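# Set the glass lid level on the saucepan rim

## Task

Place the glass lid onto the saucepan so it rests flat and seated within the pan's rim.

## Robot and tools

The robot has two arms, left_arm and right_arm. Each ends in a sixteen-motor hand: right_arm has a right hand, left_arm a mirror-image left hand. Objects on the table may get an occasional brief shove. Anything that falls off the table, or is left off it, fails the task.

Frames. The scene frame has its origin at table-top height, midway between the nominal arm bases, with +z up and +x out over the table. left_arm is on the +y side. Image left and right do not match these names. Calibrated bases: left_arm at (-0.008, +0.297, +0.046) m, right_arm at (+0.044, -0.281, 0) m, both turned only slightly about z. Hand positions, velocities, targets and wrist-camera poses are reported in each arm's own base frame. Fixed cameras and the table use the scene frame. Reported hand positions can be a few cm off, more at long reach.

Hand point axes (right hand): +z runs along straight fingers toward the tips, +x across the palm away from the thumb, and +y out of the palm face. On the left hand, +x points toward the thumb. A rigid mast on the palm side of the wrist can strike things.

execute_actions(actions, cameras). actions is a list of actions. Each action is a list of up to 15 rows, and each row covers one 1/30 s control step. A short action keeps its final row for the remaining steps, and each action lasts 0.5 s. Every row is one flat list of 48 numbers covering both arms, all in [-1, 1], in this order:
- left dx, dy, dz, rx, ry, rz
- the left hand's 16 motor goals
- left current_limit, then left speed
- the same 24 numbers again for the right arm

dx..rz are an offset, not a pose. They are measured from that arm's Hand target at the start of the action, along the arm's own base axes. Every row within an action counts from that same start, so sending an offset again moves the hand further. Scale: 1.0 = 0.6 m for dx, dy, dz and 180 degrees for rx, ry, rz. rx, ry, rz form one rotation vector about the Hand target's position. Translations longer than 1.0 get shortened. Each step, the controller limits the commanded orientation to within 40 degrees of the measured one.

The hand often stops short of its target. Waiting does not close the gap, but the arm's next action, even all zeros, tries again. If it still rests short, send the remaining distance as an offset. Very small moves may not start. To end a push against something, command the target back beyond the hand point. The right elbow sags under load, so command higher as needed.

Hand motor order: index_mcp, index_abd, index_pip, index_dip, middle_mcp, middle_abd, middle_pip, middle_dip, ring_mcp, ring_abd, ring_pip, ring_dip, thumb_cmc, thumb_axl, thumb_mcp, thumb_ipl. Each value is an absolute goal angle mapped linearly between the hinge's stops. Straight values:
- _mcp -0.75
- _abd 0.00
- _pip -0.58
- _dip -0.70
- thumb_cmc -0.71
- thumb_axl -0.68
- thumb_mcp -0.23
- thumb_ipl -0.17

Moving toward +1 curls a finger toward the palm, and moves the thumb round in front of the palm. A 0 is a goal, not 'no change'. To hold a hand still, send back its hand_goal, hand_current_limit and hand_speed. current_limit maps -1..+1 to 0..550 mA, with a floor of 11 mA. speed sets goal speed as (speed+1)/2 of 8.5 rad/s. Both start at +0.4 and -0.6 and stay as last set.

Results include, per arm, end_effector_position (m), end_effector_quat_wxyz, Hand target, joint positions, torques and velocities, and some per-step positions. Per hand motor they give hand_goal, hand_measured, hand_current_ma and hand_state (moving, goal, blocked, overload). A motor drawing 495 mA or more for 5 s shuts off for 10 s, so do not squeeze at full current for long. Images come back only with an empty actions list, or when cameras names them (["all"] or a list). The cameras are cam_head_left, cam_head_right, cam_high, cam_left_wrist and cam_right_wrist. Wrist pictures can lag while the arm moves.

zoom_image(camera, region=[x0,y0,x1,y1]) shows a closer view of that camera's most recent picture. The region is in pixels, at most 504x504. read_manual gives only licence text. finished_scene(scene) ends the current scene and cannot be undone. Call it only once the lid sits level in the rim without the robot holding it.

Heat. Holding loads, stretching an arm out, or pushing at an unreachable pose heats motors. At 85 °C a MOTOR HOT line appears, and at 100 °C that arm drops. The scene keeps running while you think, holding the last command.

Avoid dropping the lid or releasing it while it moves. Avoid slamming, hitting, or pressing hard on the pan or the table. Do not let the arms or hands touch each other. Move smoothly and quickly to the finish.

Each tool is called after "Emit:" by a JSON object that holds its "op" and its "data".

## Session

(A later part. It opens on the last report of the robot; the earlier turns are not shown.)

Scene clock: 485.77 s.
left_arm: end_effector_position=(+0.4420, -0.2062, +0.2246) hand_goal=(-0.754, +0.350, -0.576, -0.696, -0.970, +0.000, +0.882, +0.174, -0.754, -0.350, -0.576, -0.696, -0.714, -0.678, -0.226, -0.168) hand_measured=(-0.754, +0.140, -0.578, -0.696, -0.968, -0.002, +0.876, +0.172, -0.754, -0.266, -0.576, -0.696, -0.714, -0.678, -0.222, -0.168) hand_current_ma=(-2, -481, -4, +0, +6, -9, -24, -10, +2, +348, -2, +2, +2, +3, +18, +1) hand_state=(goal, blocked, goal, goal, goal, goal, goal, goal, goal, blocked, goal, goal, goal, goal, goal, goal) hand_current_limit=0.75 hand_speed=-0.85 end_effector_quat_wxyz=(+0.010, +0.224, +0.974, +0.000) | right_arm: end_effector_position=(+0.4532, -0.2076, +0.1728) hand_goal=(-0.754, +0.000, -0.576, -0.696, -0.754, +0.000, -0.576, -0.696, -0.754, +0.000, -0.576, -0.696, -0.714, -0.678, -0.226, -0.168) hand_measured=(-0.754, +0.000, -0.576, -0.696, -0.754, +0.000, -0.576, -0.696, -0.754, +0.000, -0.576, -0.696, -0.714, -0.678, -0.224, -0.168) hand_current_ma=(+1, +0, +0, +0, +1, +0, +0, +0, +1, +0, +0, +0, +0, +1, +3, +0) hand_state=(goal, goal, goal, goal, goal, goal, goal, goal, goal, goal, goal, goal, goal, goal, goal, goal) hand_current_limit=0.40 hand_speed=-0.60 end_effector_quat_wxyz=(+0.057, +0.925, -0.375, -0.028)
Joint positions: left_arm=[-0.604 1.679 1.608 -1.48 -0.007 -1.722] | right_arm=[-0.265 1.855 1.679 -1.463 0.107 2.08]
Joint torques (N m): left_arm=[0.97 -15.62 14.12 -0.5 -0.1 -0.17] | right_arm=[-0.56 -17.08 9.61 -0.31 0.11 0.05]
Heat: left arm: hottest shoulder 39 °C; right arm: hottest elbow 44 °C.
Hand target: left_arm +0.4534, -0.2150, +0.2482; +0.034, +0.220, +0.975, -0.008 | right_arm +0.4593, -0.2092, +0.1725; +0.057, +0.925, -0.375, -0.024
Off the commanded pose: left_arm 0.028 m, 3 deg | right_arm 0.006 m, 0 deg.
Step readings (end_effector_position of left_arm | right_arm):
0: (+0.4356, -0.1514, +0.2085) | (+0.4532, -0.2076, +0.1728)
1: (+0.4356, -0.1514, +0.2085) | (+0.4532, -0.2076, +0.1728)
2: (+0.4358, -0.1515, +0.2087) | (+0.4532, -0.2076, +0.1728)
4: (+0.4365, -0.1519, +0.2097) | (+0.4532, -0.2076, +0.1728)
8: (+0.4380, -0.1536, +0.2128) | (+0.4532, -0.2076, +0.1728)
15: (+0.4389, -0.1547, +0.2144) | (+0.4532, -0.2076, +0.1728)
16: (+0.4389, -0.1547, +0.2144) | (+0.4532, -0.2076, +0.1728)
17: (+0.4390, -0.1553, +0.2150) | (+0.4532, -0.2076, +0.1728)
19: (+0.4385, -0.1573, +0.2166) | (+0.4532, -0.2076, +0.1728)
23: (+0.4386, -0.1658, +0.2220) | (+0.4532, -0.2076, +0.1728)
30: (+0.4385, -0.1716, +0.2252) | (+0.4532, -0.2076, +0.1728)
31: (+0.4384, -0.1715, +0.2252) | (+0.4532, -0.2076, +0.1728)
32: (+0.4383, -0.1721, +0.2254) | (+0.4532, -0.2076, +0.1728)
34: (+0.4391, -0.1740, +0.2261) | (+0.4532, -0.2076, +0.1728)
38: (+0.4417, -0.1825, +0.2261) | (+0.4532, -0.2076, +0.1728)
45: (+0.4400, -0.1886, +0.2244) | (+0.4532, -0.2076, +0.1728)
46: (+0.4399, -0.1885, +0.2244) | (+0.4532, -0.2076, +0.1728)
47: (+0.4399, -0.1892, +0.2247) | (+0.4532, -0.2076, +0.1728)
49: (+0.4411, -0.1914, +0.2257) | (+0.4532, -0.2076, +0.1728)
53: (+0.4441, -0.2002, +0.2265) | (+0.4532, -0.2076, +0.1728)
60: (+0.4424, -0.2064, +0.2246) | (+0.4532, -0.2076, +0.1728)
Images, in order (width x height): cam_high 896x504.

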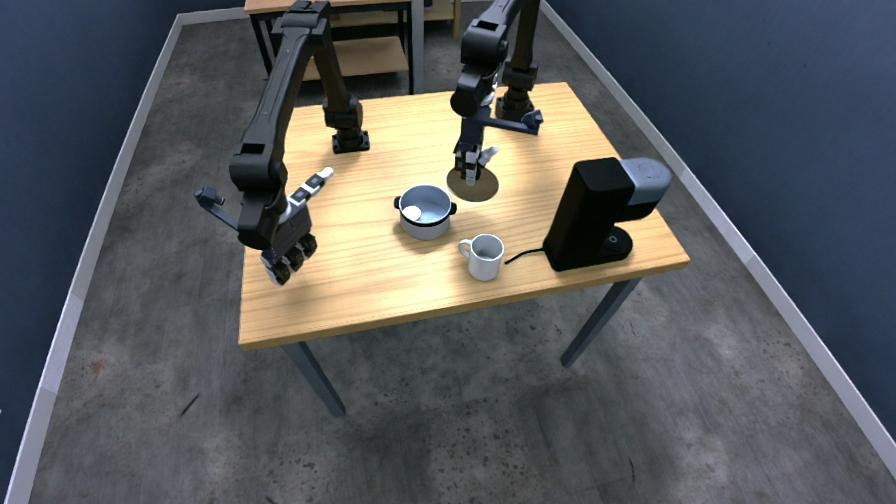

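Emit:
{"op": "execute_actions", "data": {"actions": [[[0.003,-0.03,0,0,0,0,-0.754,0.35,-0.576,-0.696,-0.97,0,0.883,0.174,-0.754,-0.35,-0.576,-0.696,-0.714,-0.678,-0.226,-0.168,0.75,-0.85,0,0,0,0,0,0,-0.754,0,-0.576,-0.696,-0.754,0,-0.576,-0.696,-0.754,0,-0.576,-0.696,-0.714,-0.678,-0.226,-0.168,0.4,-0.6]],[[0.003,-0.035,0,0,0,0,-0.754,0.35,-0.576,-0.696,-0.97,0,0.883,0.174,-0.754,-0.35,-0.576,-0.696,-0.714,-0.678,-0.226,-0.168,0.75,-0.85,0,0,0,0,0,0,-0.754,0,-0.576,-0.696,-0.754,0,-0.576,-0.696,-0.754,0,-0.576,-0.696,-0.714,-0.678,-0.226,-0.168,0.4,-0.6]],[[0.003,-0.035,0,0,0,0,-0.754,0.35,-0.576,-0.696,-0.97,0,0.883,0.174,-0.754,-0.35,-0.576,-0.696,-0.714,-0.678,-0.226,-0.168,0.75,-0.85,0,0,0,0,0,0,-0.754,0,-0.576,-0.696,-0.754,0,-0.576,-0.696,-0.754,0,-0.576,-0.696,-0.714,-0.678,-0.226,-0.168,0.4,-0.6]],[[0.003,-0.035,0,0,0,0,-0.754,0.35,-0.576,-0.696,-0.97,0,0.883,0.174,-0.754,-0.35,-0.576,-0.696,-0.714,-0.678,-0.226,-0.168,0.75,-0.85,0,0,0,0,0,0,-0.754,0,-0.576,-0.696,-0.754,0,-0.576,-0.696,-0.754,0,-0.576,-0.696,-0.714,-0.678,-0.226,-0.168,0.4,-0.6]],[[0.003,-0.035,0,0,0,0,-0.754,0.35,-0.576,-0.696,-0.97,0,0.883,0.174,-0.754,-0.35,-0.576,-0.696,-0.714,-0.678,-0.226,-0.168,0.75,-0.85,0,0,0,0,0,0,-0.754,0,-0.576,-0.696,-0.754,0,-0.576,-0.696,-0.754,0,-0.576,-0.696,-0.714,-0.678,-0.226,-0.168,0.4,-0.6]],[[0.002,-0.025,0,0,0,0,-0.754,0.35,-0.576,-0.696,-0.97,0,0.883,0.174,-0.754,-0.35,-0.576,-0.696,-0.714,-0.678,-0.226,-0.168,0.75,-0.85,0,0,0,0,0,0,-0.754,0,-0.576,-0.696,-0.754,0,-0.576,-0.696,-0.754,0,-0.576,-0.696,-0.714,-0.678,-0.226,-0.168,0.4,-0.6]]], "cameras": ["all"]}}

Emit:
{"op": "zoom_image", "data": {"camera": "cam_high", "region": [360, 130, 500, 270]}}

Emit:
{"op": "zoom_image", "data": {"camera": "cam_head_left", "region": [480, 160, 600, 280]}}

Emit:
{"op": "zoom_image", "data": {"camera": "cam_head_right", "region": [490, 160, 610, 280]}}

Scene clock: 497.33 s.
left_arm: end_effector_position=(+0.4561, -0.3219, +0.2247) hand_goal=(-0.754, +0.350, -0.576, -0.696, -0.970, +0.000, +0.882, +0.174, -0.754, -0.350, -0.576, -0.696, -0.714, -0.678, -0.226, -0.168) hand_measured=(-0.754, +0.140, -0.578, -0.696, -0.968, -0.002, +0.876, +0.172, -0.754, -0.266, -0.576, -0.696, -0.714, -0.678, -0.222, -0.168) hand_current_ma=(-1, -481, -4, +0, +6, -9, -24, -10, +2, +348, -1, +2, +2, +3, +18, +1) hand_state=(goal, blocked, goal, goal, goal, goal, goal, goal, goal, blocked, goal, goal, goal, goal, goal, goal) hand_current_limit=0.75 hand_speed=-0.85 end_effector_quat_wxyz=(+0.011, +0.223, +0.975, +0.003) | right_arm: end_effector_position=(+0.4532, -0.2076, +0.1728) hand_goal=(-0.754, +0.000, -0.576, -0.696, -0.754, +0.000, -0.576, -0.696, -0.754, +0.000, -0.576, -0.696, -0.714, -0.678, -0.226, -0.168) hand_measured=(-0.754, +0.000, -0.576, -0.696, -0.754, +0.000, -0.576, -0.696, -0.754, +0.000, -0.576, -0.696, -0.714, -0.678, -0.224, -0.168) hand_current_ma=(+1, +0, +0, +0, +1, +0, +0, +0, +1, +0, +0, +0, +0, +1, +3, +0) hand_state=(goal, goal, goal, goal, goal, goal, goal, goal, goal, goal, goal, goal, goal, goal, goal, goal) hand_current_limit=0.40 hand_speed=-0.60 end_effector_quat_wxyz=(+0.057, +0.925, -0.375, -0.028)
Joint positions: left_arm=[-0.753 1.916 1.937 -1.575 -0.017 -1.873] | right_arm=[-0.265 1.855 1.679 -1.463 0.107 2.08]
Joint torques (N m): left_arm=[0.97 -19.08 14.2 -0.54 -0.12 -0.15] | right_arm=[-0.32 -17.14 9.59 -0.32 0.12 0.04]
Heat: left arm: hottest elbow 41 °C; right arm: hottest elbow 44 °C.
Hand target: left_arm +0.4636, -0.3321, +0.2482; +0.034, +0.220, +0.975, -0.008 | right_arm +0.4593, -0.2092, +0.1725; +0.057, +0.925, -0.375, -0.024
Off the commanded pose: left_arm 0.027 m, 3 deg | right_arm 0.006 m, 0 deg.
Step readings (end_effector_position of left_arm | right_arm):
0: (+0.4420, -0.2062, +0.2246) | (+0.4532, -0.2076, +0.1728)
1: (+0.4421, -0.2063, +0.2246) | (+0.4532, -0.2076, +0.1728)
2: (+0.4421, -0.2069, +0.2250) | (+0.4532, -0.2076, +0.1728)
4: (+0.4434, -0.2092, +0.2259) | (+0.4532, -0.2076, +0.1728)
8: (+0.4463, -0.2183, +0.2264) | (+0.4532, -0.2076, +0.1728)
15: (+0.4446, -0.2241, +0.2246) | (+0.4532, -0.2076, +0.1728)
16: (+0.4445, -0.2243, +0.2244) | (+0.4532, -0.2076, +0.1728)
17: (+0.4443, -0.2250, +0.2248) | (+0.4532, -0.2076, +0.1728)
19: (+0.4459, -0.2277, +0.2259) | (+0.4532, -0.2076, +0.1728)
23: (+0.4493, -0.2379, +0.2266) | (+0.4532, -0.2076, +0.1728)
30: (+0.4469, -0.2456, +0.2244) | (+0.4532, -0.2076, +0.1728)
31: (+0.4467, -0.2455, +0.2244) | (+0.4532, -0.2076, +0.1728)
32: (+0.4465, -0.2462, +0.2247) | (+0.4532, -0.2076, +0.1728)
34: (+0.4481, -0.2489, +0.2257) | (+0.4532, -0.2076, +0.1728)
38: (+0.4518, -0.2588, +0.2264) | (+0.4532, -0.2076, +0.1728)
45: (+0.4494, -0.2663, +0.2243) | (+0.4532, -0.2076, +0.1728)
46: (+0.4491, -0.2661, +0.2244) | (+0.4532, -0.2076, +0.1728)
47: (+0.4488, -0.2668, +0.2246) | (+0.4532, -0.2076, +0.1728)
49: (+0.4504, -0.2698, +0.2257) | (+0.4532, -0.2076, +0.1728)
53: (+0.4544, -0.2799, +0.2265) | (+0.4532, -0.2076, +0.1728)
60: (+0.4518, -0.2869, +0.2243) | (+0.4532, -0.2076, +0.1728)
61: (+0.4514, -0.2869, +0.2243) | (+0.4532, -0.2076, +0.1728)
62: (+0.4513, -0.2877, +0.2246) | (+0.4532, -0.2076, +0.1728)
64: (+0.4529, -0.2909, +0.2258) | (+0.4532, -0.2076, +0.1728)
68: (+0.4569, -0.3011, +0.2265) | (+0.4532, -0.2076, +0.1728)
75: (+0.4541, -0.3080, +0.2243) | (+0.4532, -0.2076, +0.1728)
76: (+0.4538, -0.3080, +0.2241) | (+0.4532, -0.2076, +0.1728)
77: (+0.4538, -0.3084, +0.2243) | (+0.4532, -0.2076, +0.1728)
79: (+0.4546, -0.3112, +0.2251) | (+0.4532, -0.2076, +0.1728)
83: (+0.4581, -0.3176, +0.2261) | (+0.4532, -0.2076, +0.1728)
90: (+0.4568, -0.3218, +0.2248) | (+0.4532, -0.2076, +0.1728)
camera_calibration:
cam_left_wrist: T_world_to_cam=[[0.470821, -0.881968, 0.0214633, -0.542665], [-0.595272, -0.29963, 0.745569, -0.0470278], [-0.651137, -0.363806, -0.666083, 0.450188], [0, 0, 0, 1]] pos_world=[0.520638, -0.328923, 0.346572]

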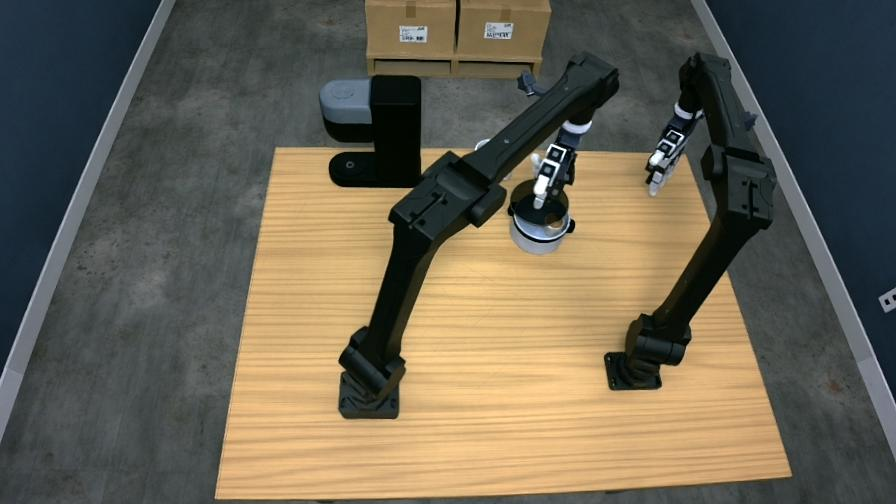

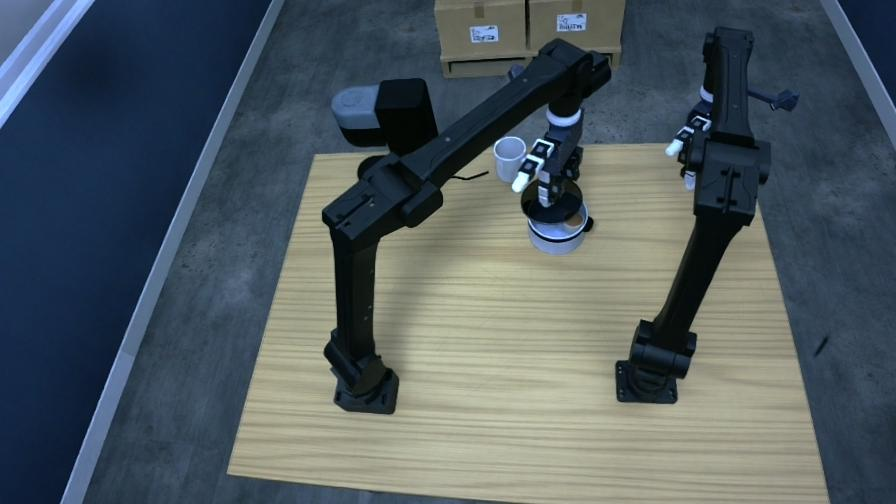

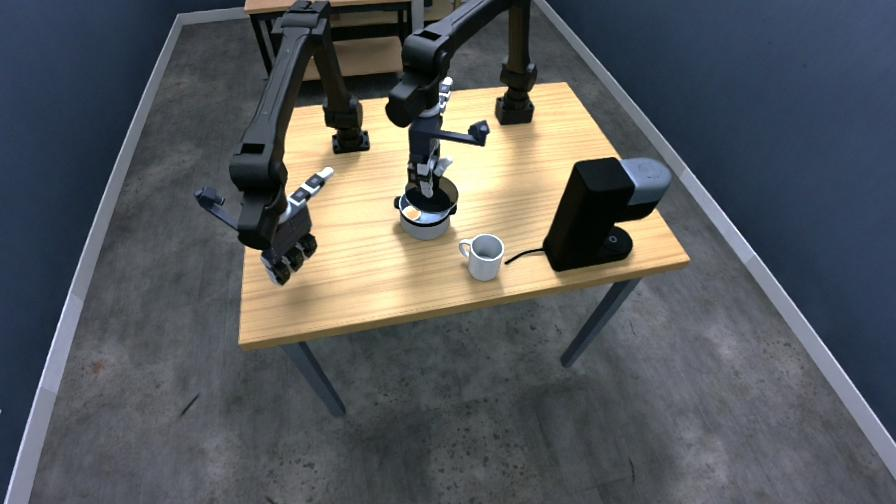

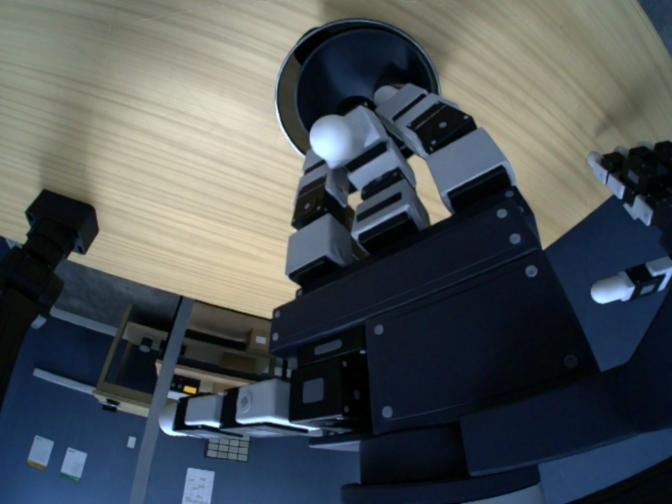

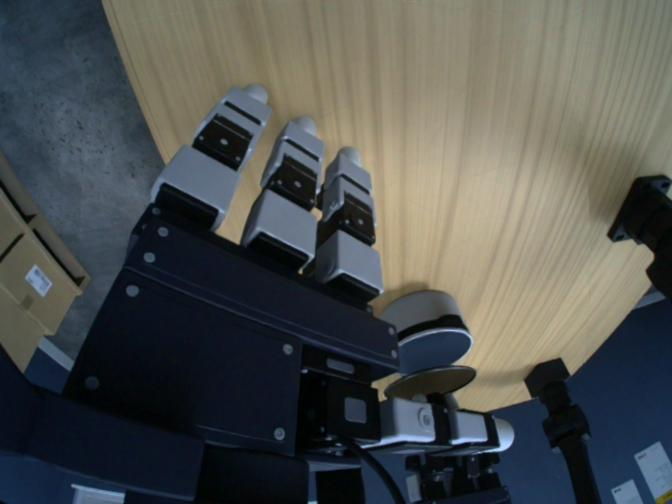

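Scaled by 3.600 from the camera's 896x504 image, which has a finer 1280x720 frame.

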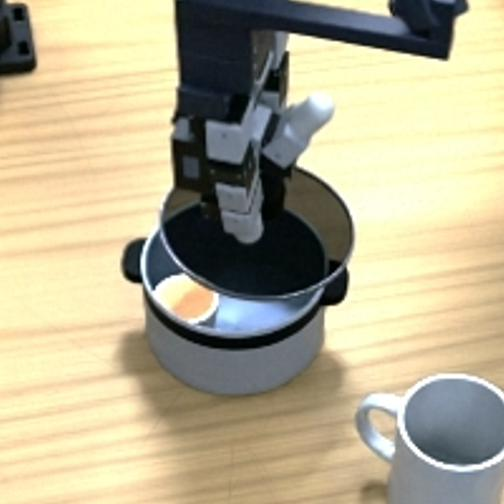

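Scaled by 4.200 from the camera's 896x504 image, which has a finer 1280x720 frame.

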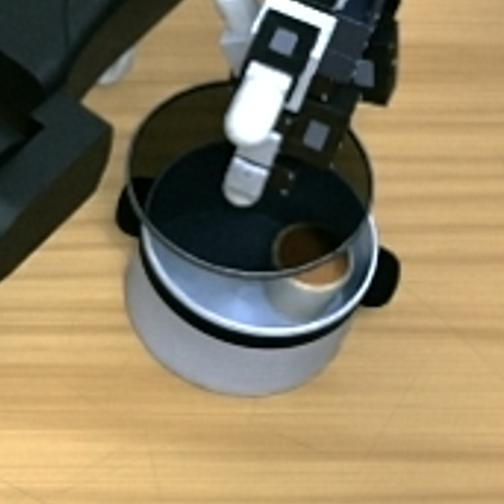

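Scaled by 4.200 from the camera's 896x504 image, which has a finer 1280x720 frame.

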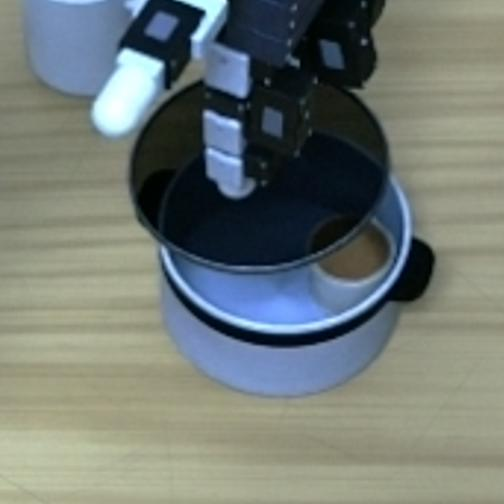

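Emit:
{"op": "execute_actions", "data": {"actions": [[[-0.0133,-0.024,0,0,0,0,-0.754,0.35,-0.576,-0.696,-0.97,0,0.883,0.174,-0.754,-0.35,-0.576,-0.696,-0.714,-0.678,-0.226,-0.168,0.75,-0.85,0,0,0,0,0,0,-0.754,0,-0.576,-0.696,-0.754,0,-0.576,-0.696,-0.754,0,-0.576,-0.696,-0.714,-0.678,-0.226,-0.168,0.4,-0.6]],[[0,0,-0.025,0,0,0,-0.754,0.35,-0.576,-0.696,-0.97,0,0.883,0.174,-0.754,-0.35,-0.576,-0.696,-0.714,-0.678,-0.226,-0.168,0.75,-0.85,0,0,0,0,0,0,-0.754,0,-0.576,-0.696,-0.754,0,-0.576,-0.696,-0.754,0,-0.576,-0.696,-0.714,-0.678,-0.226,-0.168,0.4,-0.6]],[[0,0,-0.025,0,0,0,-0.754,0.35,-0.576,-0.696,-0.97,0,0.883,0.174,-0.754,-0.35,-0.576,-0.696,-0.714,-0.678,-0.226,-0.168,0.75,-0.85,0,0,0,0,0,0,-0.754,0,-0.576,-0.696,-0.754,0,-0.576,-0.696,-0.754,0,-0.576,-0.696,-0.714,-0.678,-0.226,-0.168,0.4,-0.6]]], "cameras": ["cam_head_left","cam_head_right","cam_high","cam_right_wrist","cam_left_wrist"]}}

Emit:
{"op": "zoom_image", "data": {"camera": "cam_high", "region": [360, 130, 500, 270]}}

Emit:
{"op": "zoom_image", "data": {"camera": "cam_head_left", "region": [480, 160, 600, 280]}}

Emit:
{"op": "zoom_image", "data": {"camera": "cam_head_right", "region": [490, 160, 610, 280]}}

Emit:
{"op": "zoom_image", "data": {"camera": "cam_right_wrist", "region": [350, 260, 530, 430]}}

Scene clock: 529.30 s.
left_arm: end_effector_position=(+0.4518, -0.3424, +0.2124) hand_goal=(-0.754, +0.350, -0.576, -0.696, -0.970, +0.000, +0.882, +0.174, -0.754, -0.350, -0.576, -0.696, -0.714, -0.678, -0.226, -0.168) hand_measured=(-0.754, +0.140, -0.578, -0.696, -0.968, -0.002, +0.876, +0.172, -0.754, -0.266, -0.576, -0.696, -0.714, -0.678, -0.222, -0.168) hand_current_ma=(-2, -481, -4, +0, +6, -9, -24, -10, +1, +348, -1, +2, +2, +3, +18, +1) hand_state=(goal, blocked, goal, goal, goal, goal, goal, goal, goal, blocked, goal, goal, goal, goal, goal, goal) hand_current_limit=0.75 hand_speed=-0.85 end_effector_quat_wxyz=(+0.021, +0.225, +0.974, -0.002) | right_arm: end_effector_position=(+0.4532, -0.2076, +0.1728) hand_goal=(-0.754, +0.000, -0.576, -0.696, -0.754, +0.000, -0.576, -0.696, -0.754, +0.000, -0.576, -0.696, -0.714, -0.678, -0.226, -0.168) hand_measured=(-0.754, +0.000, -0.576, -0.696, -0.754, +0.000, -0.576, -0.696, -0.754, +0.000, -0.576, -0.696, -0.714, -0.678, -0.224, -0.168) hand_current_ma=(+1, +0, +0, +0, +1, +0, +0, +0, +1, +0, +0, +0, +0, +1, +3, +0) hand_state=(goal, goal, goal, goal, goal, goal, goal, goal, goal, goal, goal, goal, goal, goal, goal, goal) hand_current_limit=0.40 hand_speed=-0.60 end_effector_quat_wxyz=(+0.057, +0.925, -0.375, -0.028)
Joint positions: left_arm=[-0.783 1.933 1.933 -1.533 -0.019 -1.9] | right_arm=[-0.265 1.855 1.679 -1.463 0.107 2.08]
Joint torques (N m): left_arm=[1.32 -19.37 9.73 0.66 -0.11 -0.16] | right_arm=[-0.32 -17.14 9.57 -0.32 0.12 0.06]
Heat: left arm: hottest shoulder 42 °C; right arm: hottest elbow 44 °C.
Hand target: left_arm +0.4556, -0.3464, +0.2182; +0.034, +0.220, +0.975, -0.008 | right_arm +0.4593, -0.2092, +0.1725; +0.057, +0.925, -0.375, -0.024
Off the commanded pose: left_arm 0.008 m, 2 deg | right_arm 0.006 m, 0 deg.
Step readings (end_effector_position of left_arm | right_arm):
0: (+0.4561, -0.3219, +0.2247) | (+0.4532, -0.2076, +0.1728)
1: (+0.4561, -0.3219, +0.2248) | (+0.4532, -0.2076, +0.1728)
2: (+0.4556, -0.3227, +0.2249) | (+0.4532, -0.2076, +0.1728)
4: (+0.4552, -0.3244, +0.2255) | (+0.4532, -0.2076, +0.1728)
8: (+0.4528, -0.3310, +0.2262) | (+0.4532, -0.2076, +0.1728)
15: (+0.4478, -0.3379, +0.2255) | (+0.4532, -0.2076, +0.1728)
16: (+0.4476, -0.3381, +0.2255) | (+0.4532, -0.2076, +0.1728)
17: (+0.4476, -0.3381, +0.2253) | (+0.4532, -0.2076, +0.1728)
19: (+0.4476, -0.3381, +0.2251) | (+0.4532, -0.2076, +0.1728)
23: (+0.4484, -0.3389, +0.2249) | (+0.4532, -0.2076, +0.1728)
30: (+0.4491, -0.3397, +0.2247) | (+0.4532, -0.2076, +0.1728)
31: (+0.4493, -0.3398, +0.2246) | (+0.4532, -0.2076, +0.1728)
32: (+0.4496, -0.3402, +0.2244) | (+0.4532, -0.2076, +0.1728)
34: (+0.4510, -0.3416, +0.2225) | (+0.4532, -0.2076, +0.1728)
38: (+0.4523, -0.3429, +0.2167) | (+0.4532, -0.2076, +0.1728)
45: (+0.4516, -0.3421, +0.2124) | (+0.4532, -0.2076, +0.1728)
camera_calibration:
cam_left_wrist: T_world_to_cam=[[0.467638, -0.882963, 0.0411146, -0.56163], [-0.608077, -0.287597, 0.739953, -0.0354884], [-0.641527, -0.371031, -0.671401, 0.426011], [0, 0, 0, 1]] pos_world=[0.514358, -0.348041, 0.335375]

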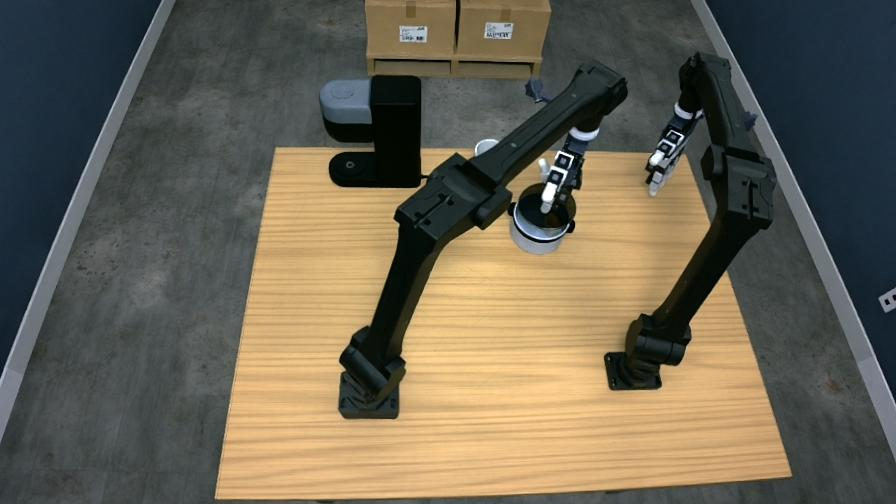

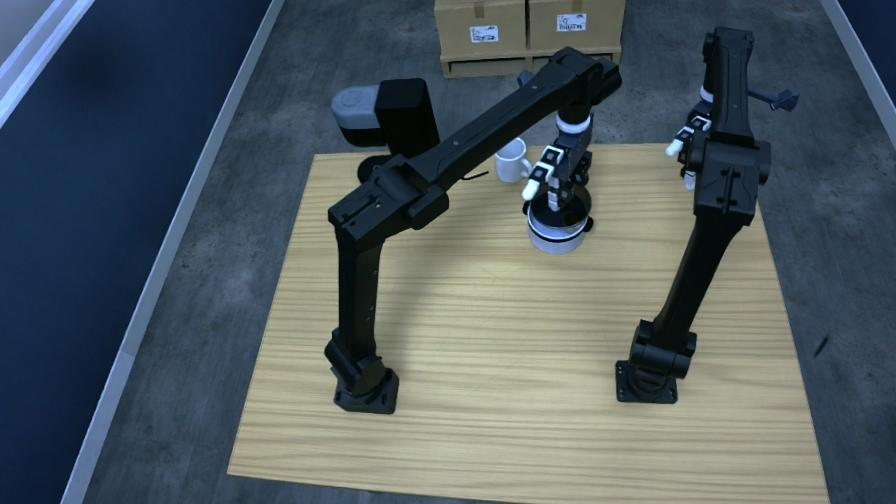

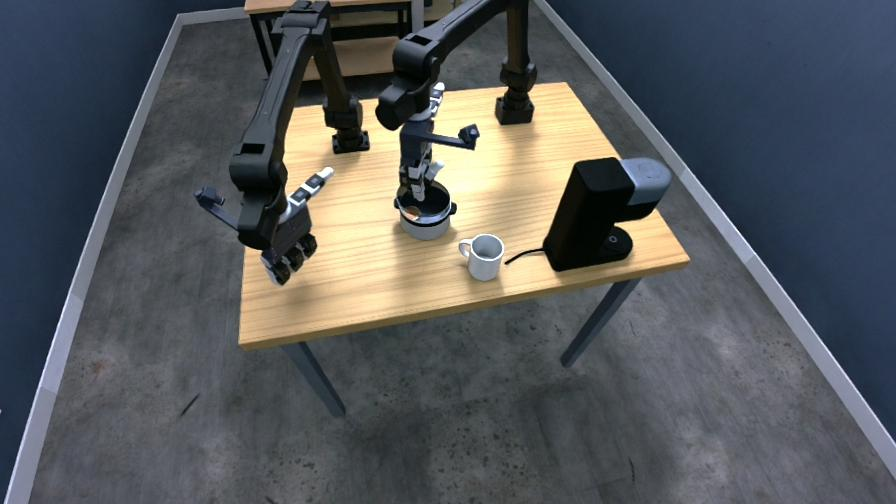

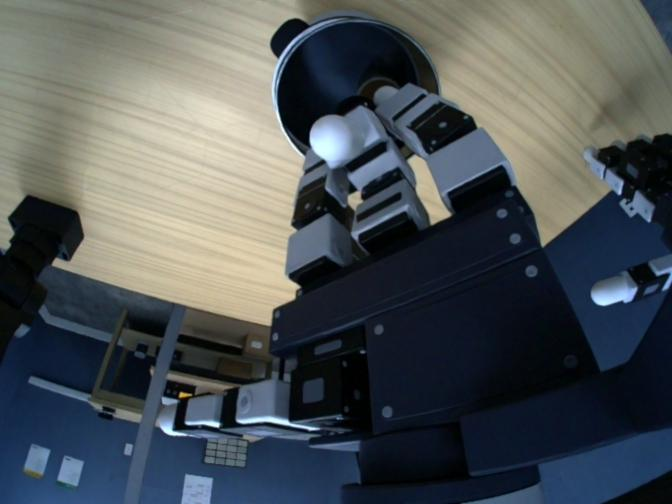

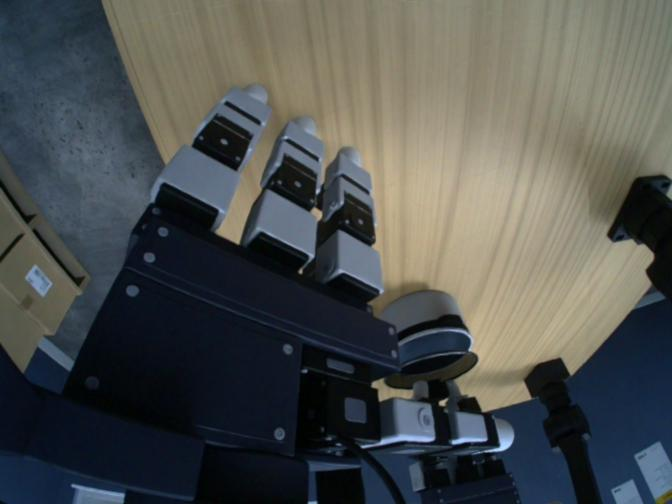

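Scaled by 3.600 from the camera's 896x504 image, which has a finer 1280x720 frame.

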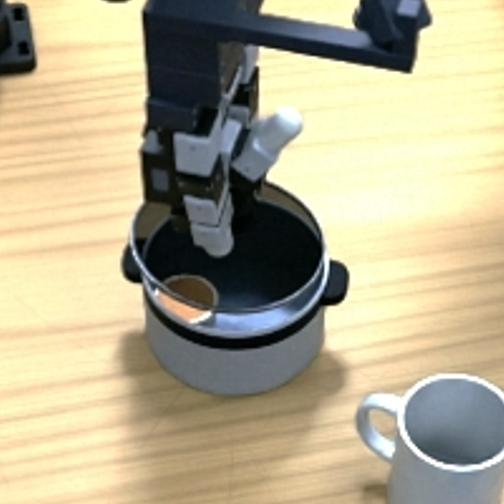

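Scaled by 4.200 from the camera's 896x504 image, which has a finer 1280x720 frame.

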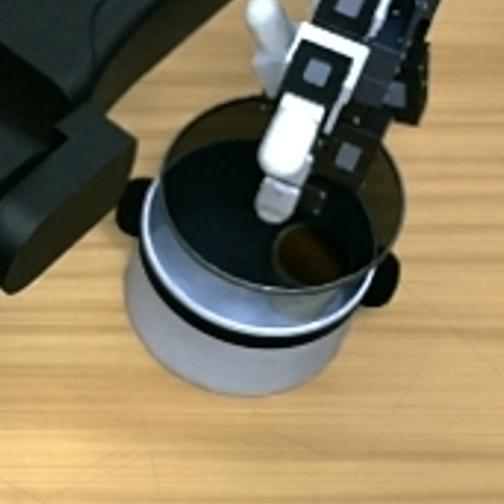

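Scaled by 4.200 from the camera's 896x504 image, which has a finer 1280x720 frame.

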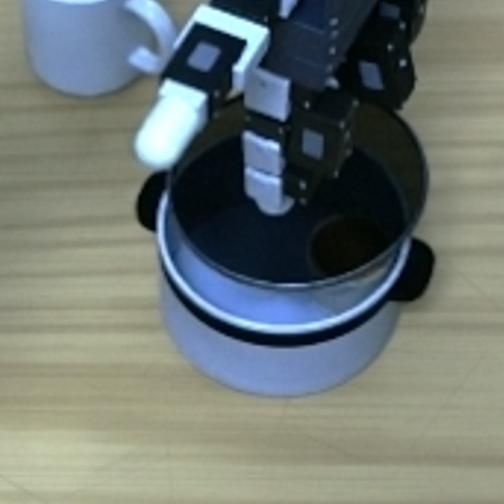

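Scaled by 2.800 from the camera's 672x504 image, which has a finer 960x720 frame.

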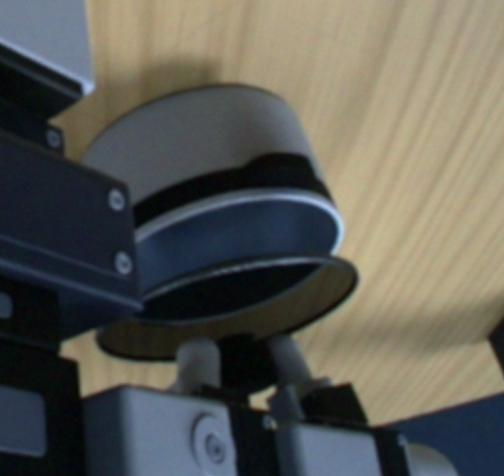

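Emit:
{"op": "execute_actions", "data": {"actions": [[[0.003,0.0045,0,0,0.014,0,-0.754,0.35,-0.576,-0.696,-0.97,0,0.883,0.174,-0.754,-0.35,-0.576,-0.696,-0.714,-0.678,-0.226,-0.168,0.75,-0.85,0,0,0,0,0,0,-0.754,0,-0.576,-0.696,-0.754,0,-0.576,-0.696,-0.754,0,-0.576,-0.696,-0.714,-0.678,-0.226,-0.168,0.4,-0.6]],[[0.003,0.0045,0,0,0.014,0,-0.754,0.35,-0.576,-0.696,-0.97,0,0.883,0.174,-0.754,-0.35,-0.576,-0.696,-0.714,-0.678,-0.226,-0.168,0.75,-0.85,0,0,0,0,0,0,-0.754,0,-0.576,-0.696,-0.754,0,-0.576,-0.696,-0.754,0,-0.576,-0.696,-0.714,-0.678,-0.226,-0.168,0.4,-0.6]],[[0,0,-0.013,0,0,0,-0.754,0.35,-0.576,-0.696,-0.97,0,0.883,0.174,-0.754,-0.35,-0.576,-0.696,-0.714,-0.678,-0.226,-0.168,0.75,-0.85,0,0,0,0,0,0,-0.754,0,-0.576,-0.696,-0.754,0,-0.576,-0.696,-0.754,0,-0.576,-0.696,-0.714,-0.678,-0.226,-0.168,0.4,-0.6]]], "cameras": ["cam_head_left","cam_head_right","cam_high","cam_right_wrist","cam_left_wrist"]}}

Emit:
{"op": "zoom_image", "data": {"camera": "cam_high", "region": [360, 130, 500, 270]}}

Emit:
{"op": "zoom_image", "data": {"camera": "cam_head_left", "region": [480, 160, 600, 280]}}

Emit:
{"op": "zoom_image", "data": {"camera": "cam_head_right", "region": [490, 160, 610, 280]}}

Emit:
{"op": "zoom_image", "data": {"camera": "cam_right_wrist", "region": [350, 260, 530, 430]}}

Emit:
{"op": "zoom_image", "data": {"camera": "cam_left_wrist", "region": [240, 0, 480, 180]}}

Scene clock: 550.33 s.
left_arm: end_effector_position=(+0.4479, -0.3338, +0.1955) hand_goal=(-0.754, +0.350, -0.576, -0.696, -0.970, +0.000, +0.882, +0.174, -0.754, -0.350, -0.576, -0.696, -0.714, -0.678, -0.226, -0.168) hand_measured=(-0.754, +0.140, -0.576, -0.696, -0.968, -0.002, +0.876, +0.172, -0.752, -0.266, -0.576, -0.696, -0.714, -0.678, -0.222, -0.168) hand_current_ma=(+3, -481, -3, +0, +6, -9, -24, -10, +4, +348, -1, +2, +2, +3, +18, +1) hand_state=(goal, blocked, goal, goal, goal, goal, goal, goal, goal, blocked, goal, goal, goal, goal, goal, goal) hand_current_limit=0.75 hand_speed=-0.85 end_effector_quat_wxyz=(-0.029, +0.217, +0.976, -0.004) | right_arm: end_effector_position=(+0.4532, -0.2076, +0.1728) hand_goal=(-0.754, +0.000, -0.576, -0.696, -0.754, +0.000, -0.576, -0.696, -0.754, +0.000, -0.576, -0.696, -0.714, -0.678, -0.226, -0.168) hand_measured=(-0.754, +0.000, -0.576, -0.696, -0.754, +0.000, -0.576, -0.696, -0.754, +0.000, -0.576, -0.696, -0.714, -0.678, -0.224, -0.168) hand_current_ma=(+1, +0, +0, +0, +1, +0, +0, +0, +1, +0, +0, +0, +0, +1, +3, +0) hand_state=(goal, goal, goal, goal, goal, goal, goal, goal, goal, goal, goal, goal, goal, goal, goal, goal) hand_current_limit=0.40 hand_speed=-0.60 end_effector_quat_wxyz=(+0.057, +0.925, -0.375, -0.028)
Joint positions: left_arm=[-0.76 1.972 1.948 -1.591 0.037 -1.892] | right_arm=[-0.265 1.855 1.679 -1.463 0.107 2.08]
Joint torques (N m): left_arm=[1.79 -19.37 12.49 -0.02 0.17 0.03] | right_arm=[-0.32 -17.03 9.58 -0.31 0.11 0.06]
Heat: left arm: hottest shoulder 43 °C; right arm: hottest elbow 44 °C.
Hand target: left_arm +0.4592, -0.3410, +0.2103; -0.009, +0.219, +0.975, -0.018 | right_arm +0.4593, -0.2092, +0.1725; +0.057, +0.925, -0.375, -0.024
Off the commanded pose: left_arm 0.020 m, 3 deg | right_arm 0.006 m, 0 deg.
Step readings (end_effector_position of left_arm | right_arm):
0: (+0.4518, -0.3424, +0.2124) | (+0.4532, -0.2076, +0.1728)
1: (+0.4518, -0.3424, +0.2124) | (+0.4532, -0.2076, +0.1728)
2: (+0.4515, -0.3429, +0.2117) | (+0.4532, -0.2076, +0.1728)
4: (+0.4508, -0.3435, +0.2102) | (+0.4532, -0.2076, +0.1728)
8: (+0.4490, -0.3423, +0.2057) | (+0.4532, -0.2076, +0.1728)
15: (+0.4491, -0.3414, +0.1997) | (+0.4532, -0.2076, +0.1728)
16: (+0.4489, -0.3412, +0.1996) | (+0.4532, -0.2076, +0.1728)
17: (+0.4479, -0.3405, +0.1993) | (+0.4532, -0.2076, +0.1728)
19: (+0.4465, -0.3396, +0.1991) | (+0.4532, -0.2076, +0.1728)
23: (+0.4459, -0.3361, +0.1985) | (+0.4532, -0.2076, +0.1728)
30: (+0.4478, -0.3338, +0.1958) | (+0.4532, -0.2076, +0.1728)
31: (+0.4480, -0.3336, +0.1956) | (+0.4532, -0.2076, +0.1728)
32: (+0.4479, -0.3337, +0.1956) | (+0.4532, -0.2076, +0.1728)
34: (+0.4479, -0.3337, +0.1956) | (+0.4532, -0.2076, +0.1728)
38: (+0.4479, -0.3337, +0.1956) | (+0.4532, -0.2076, +0.1728)
45: (+0.4479, -0.3338, +0.1955) | (+0.4532, -0.2076, +0.1728)
camera_calibration:
cam_left_wrist: T_world_to_cam=[[0.482248, -0.875806, -0.0200363, -0.543602], [-0.528907, -0.309314, 0.790305, -0.075481], [-0.698351, -0.370526, -0.612386, 0.429448], [0, 0, 0, 1]] pos_world=[0.522134, -0.340316, 0.311749]

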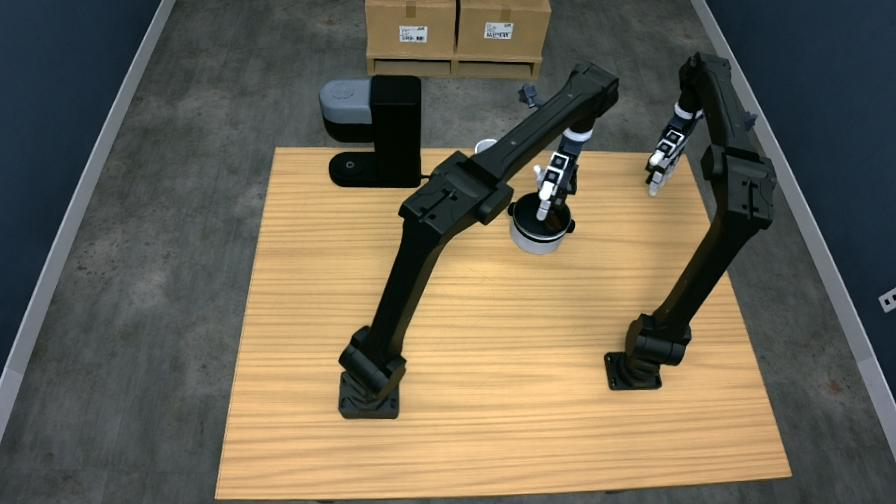

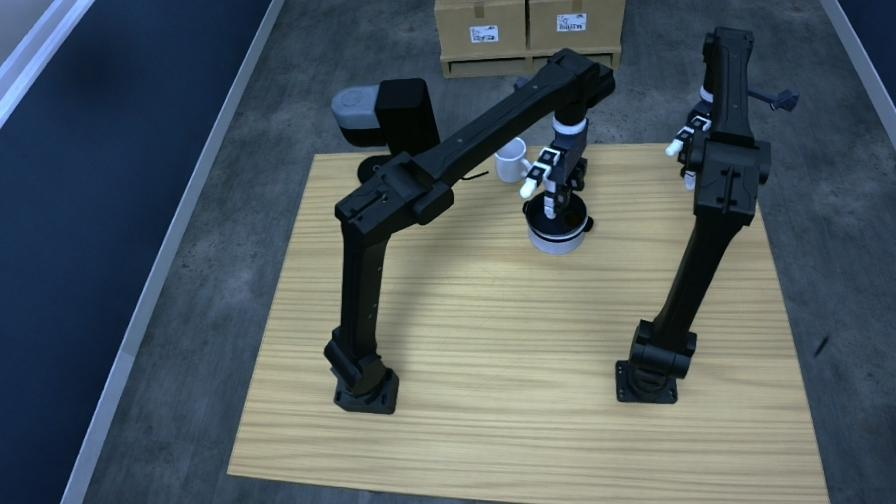

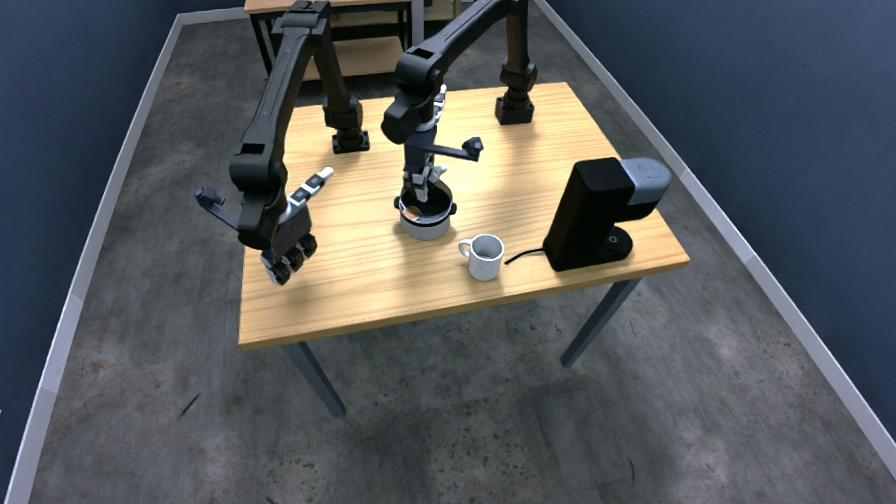

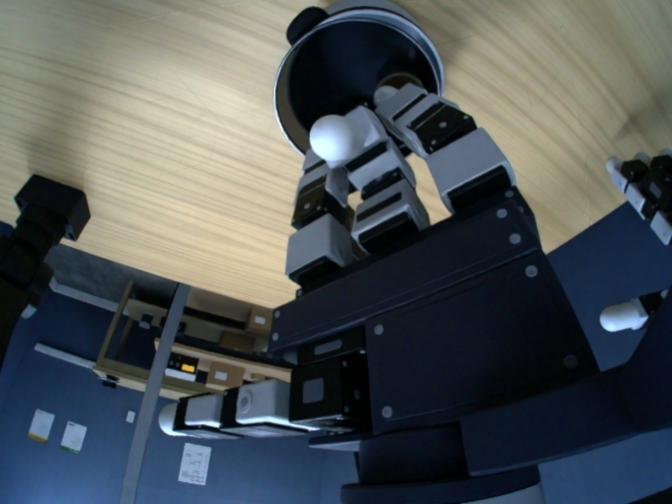

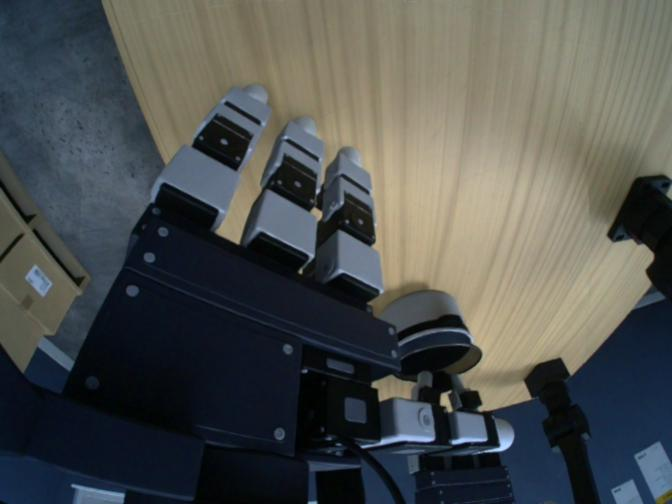

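Scaled by 3.600 from the camera's 896x504 image, which has a finer 1280x720 frame.

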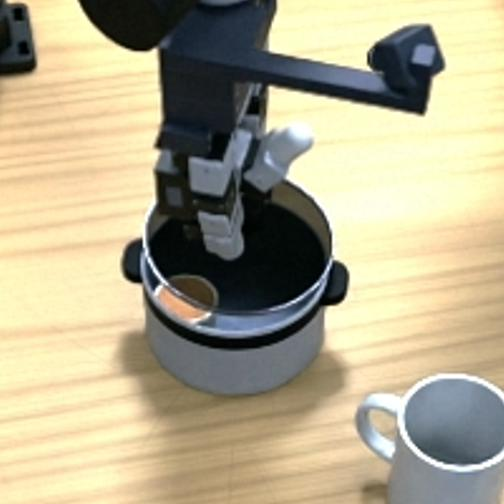

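Scaled by 4.200 from the camera's 896x504 image, which has a finer 1280x720 frame.

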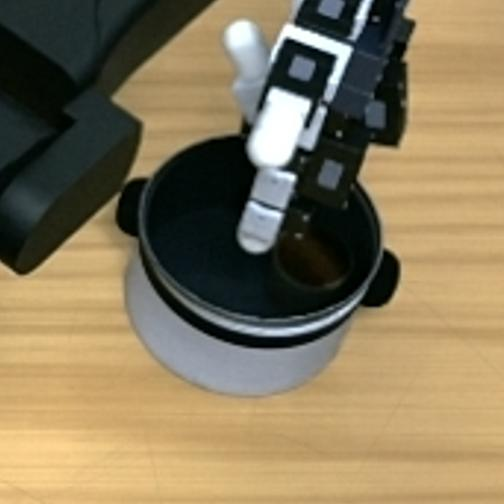

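Scaled by 4.200 from the camera's 896x504 image, which has a finer 1280x720 frame.

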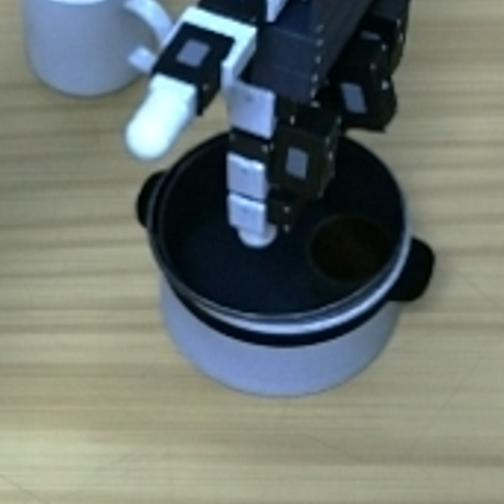

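Scaled by 2.800 from the camera's 672x504 image, which has a finer 960x720 frame.

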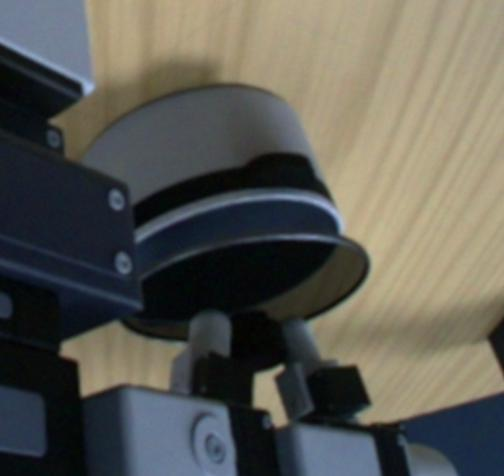

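Scaled by 2.100 from the camera's 672x504 image, which has a finer 960x720 frame.

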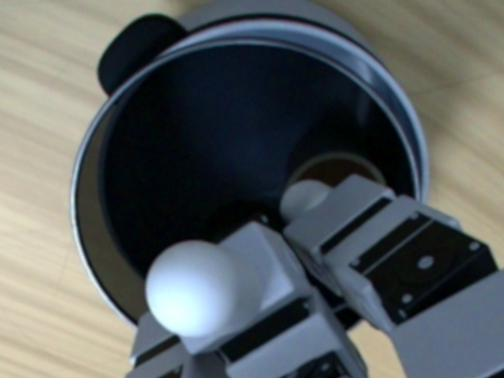

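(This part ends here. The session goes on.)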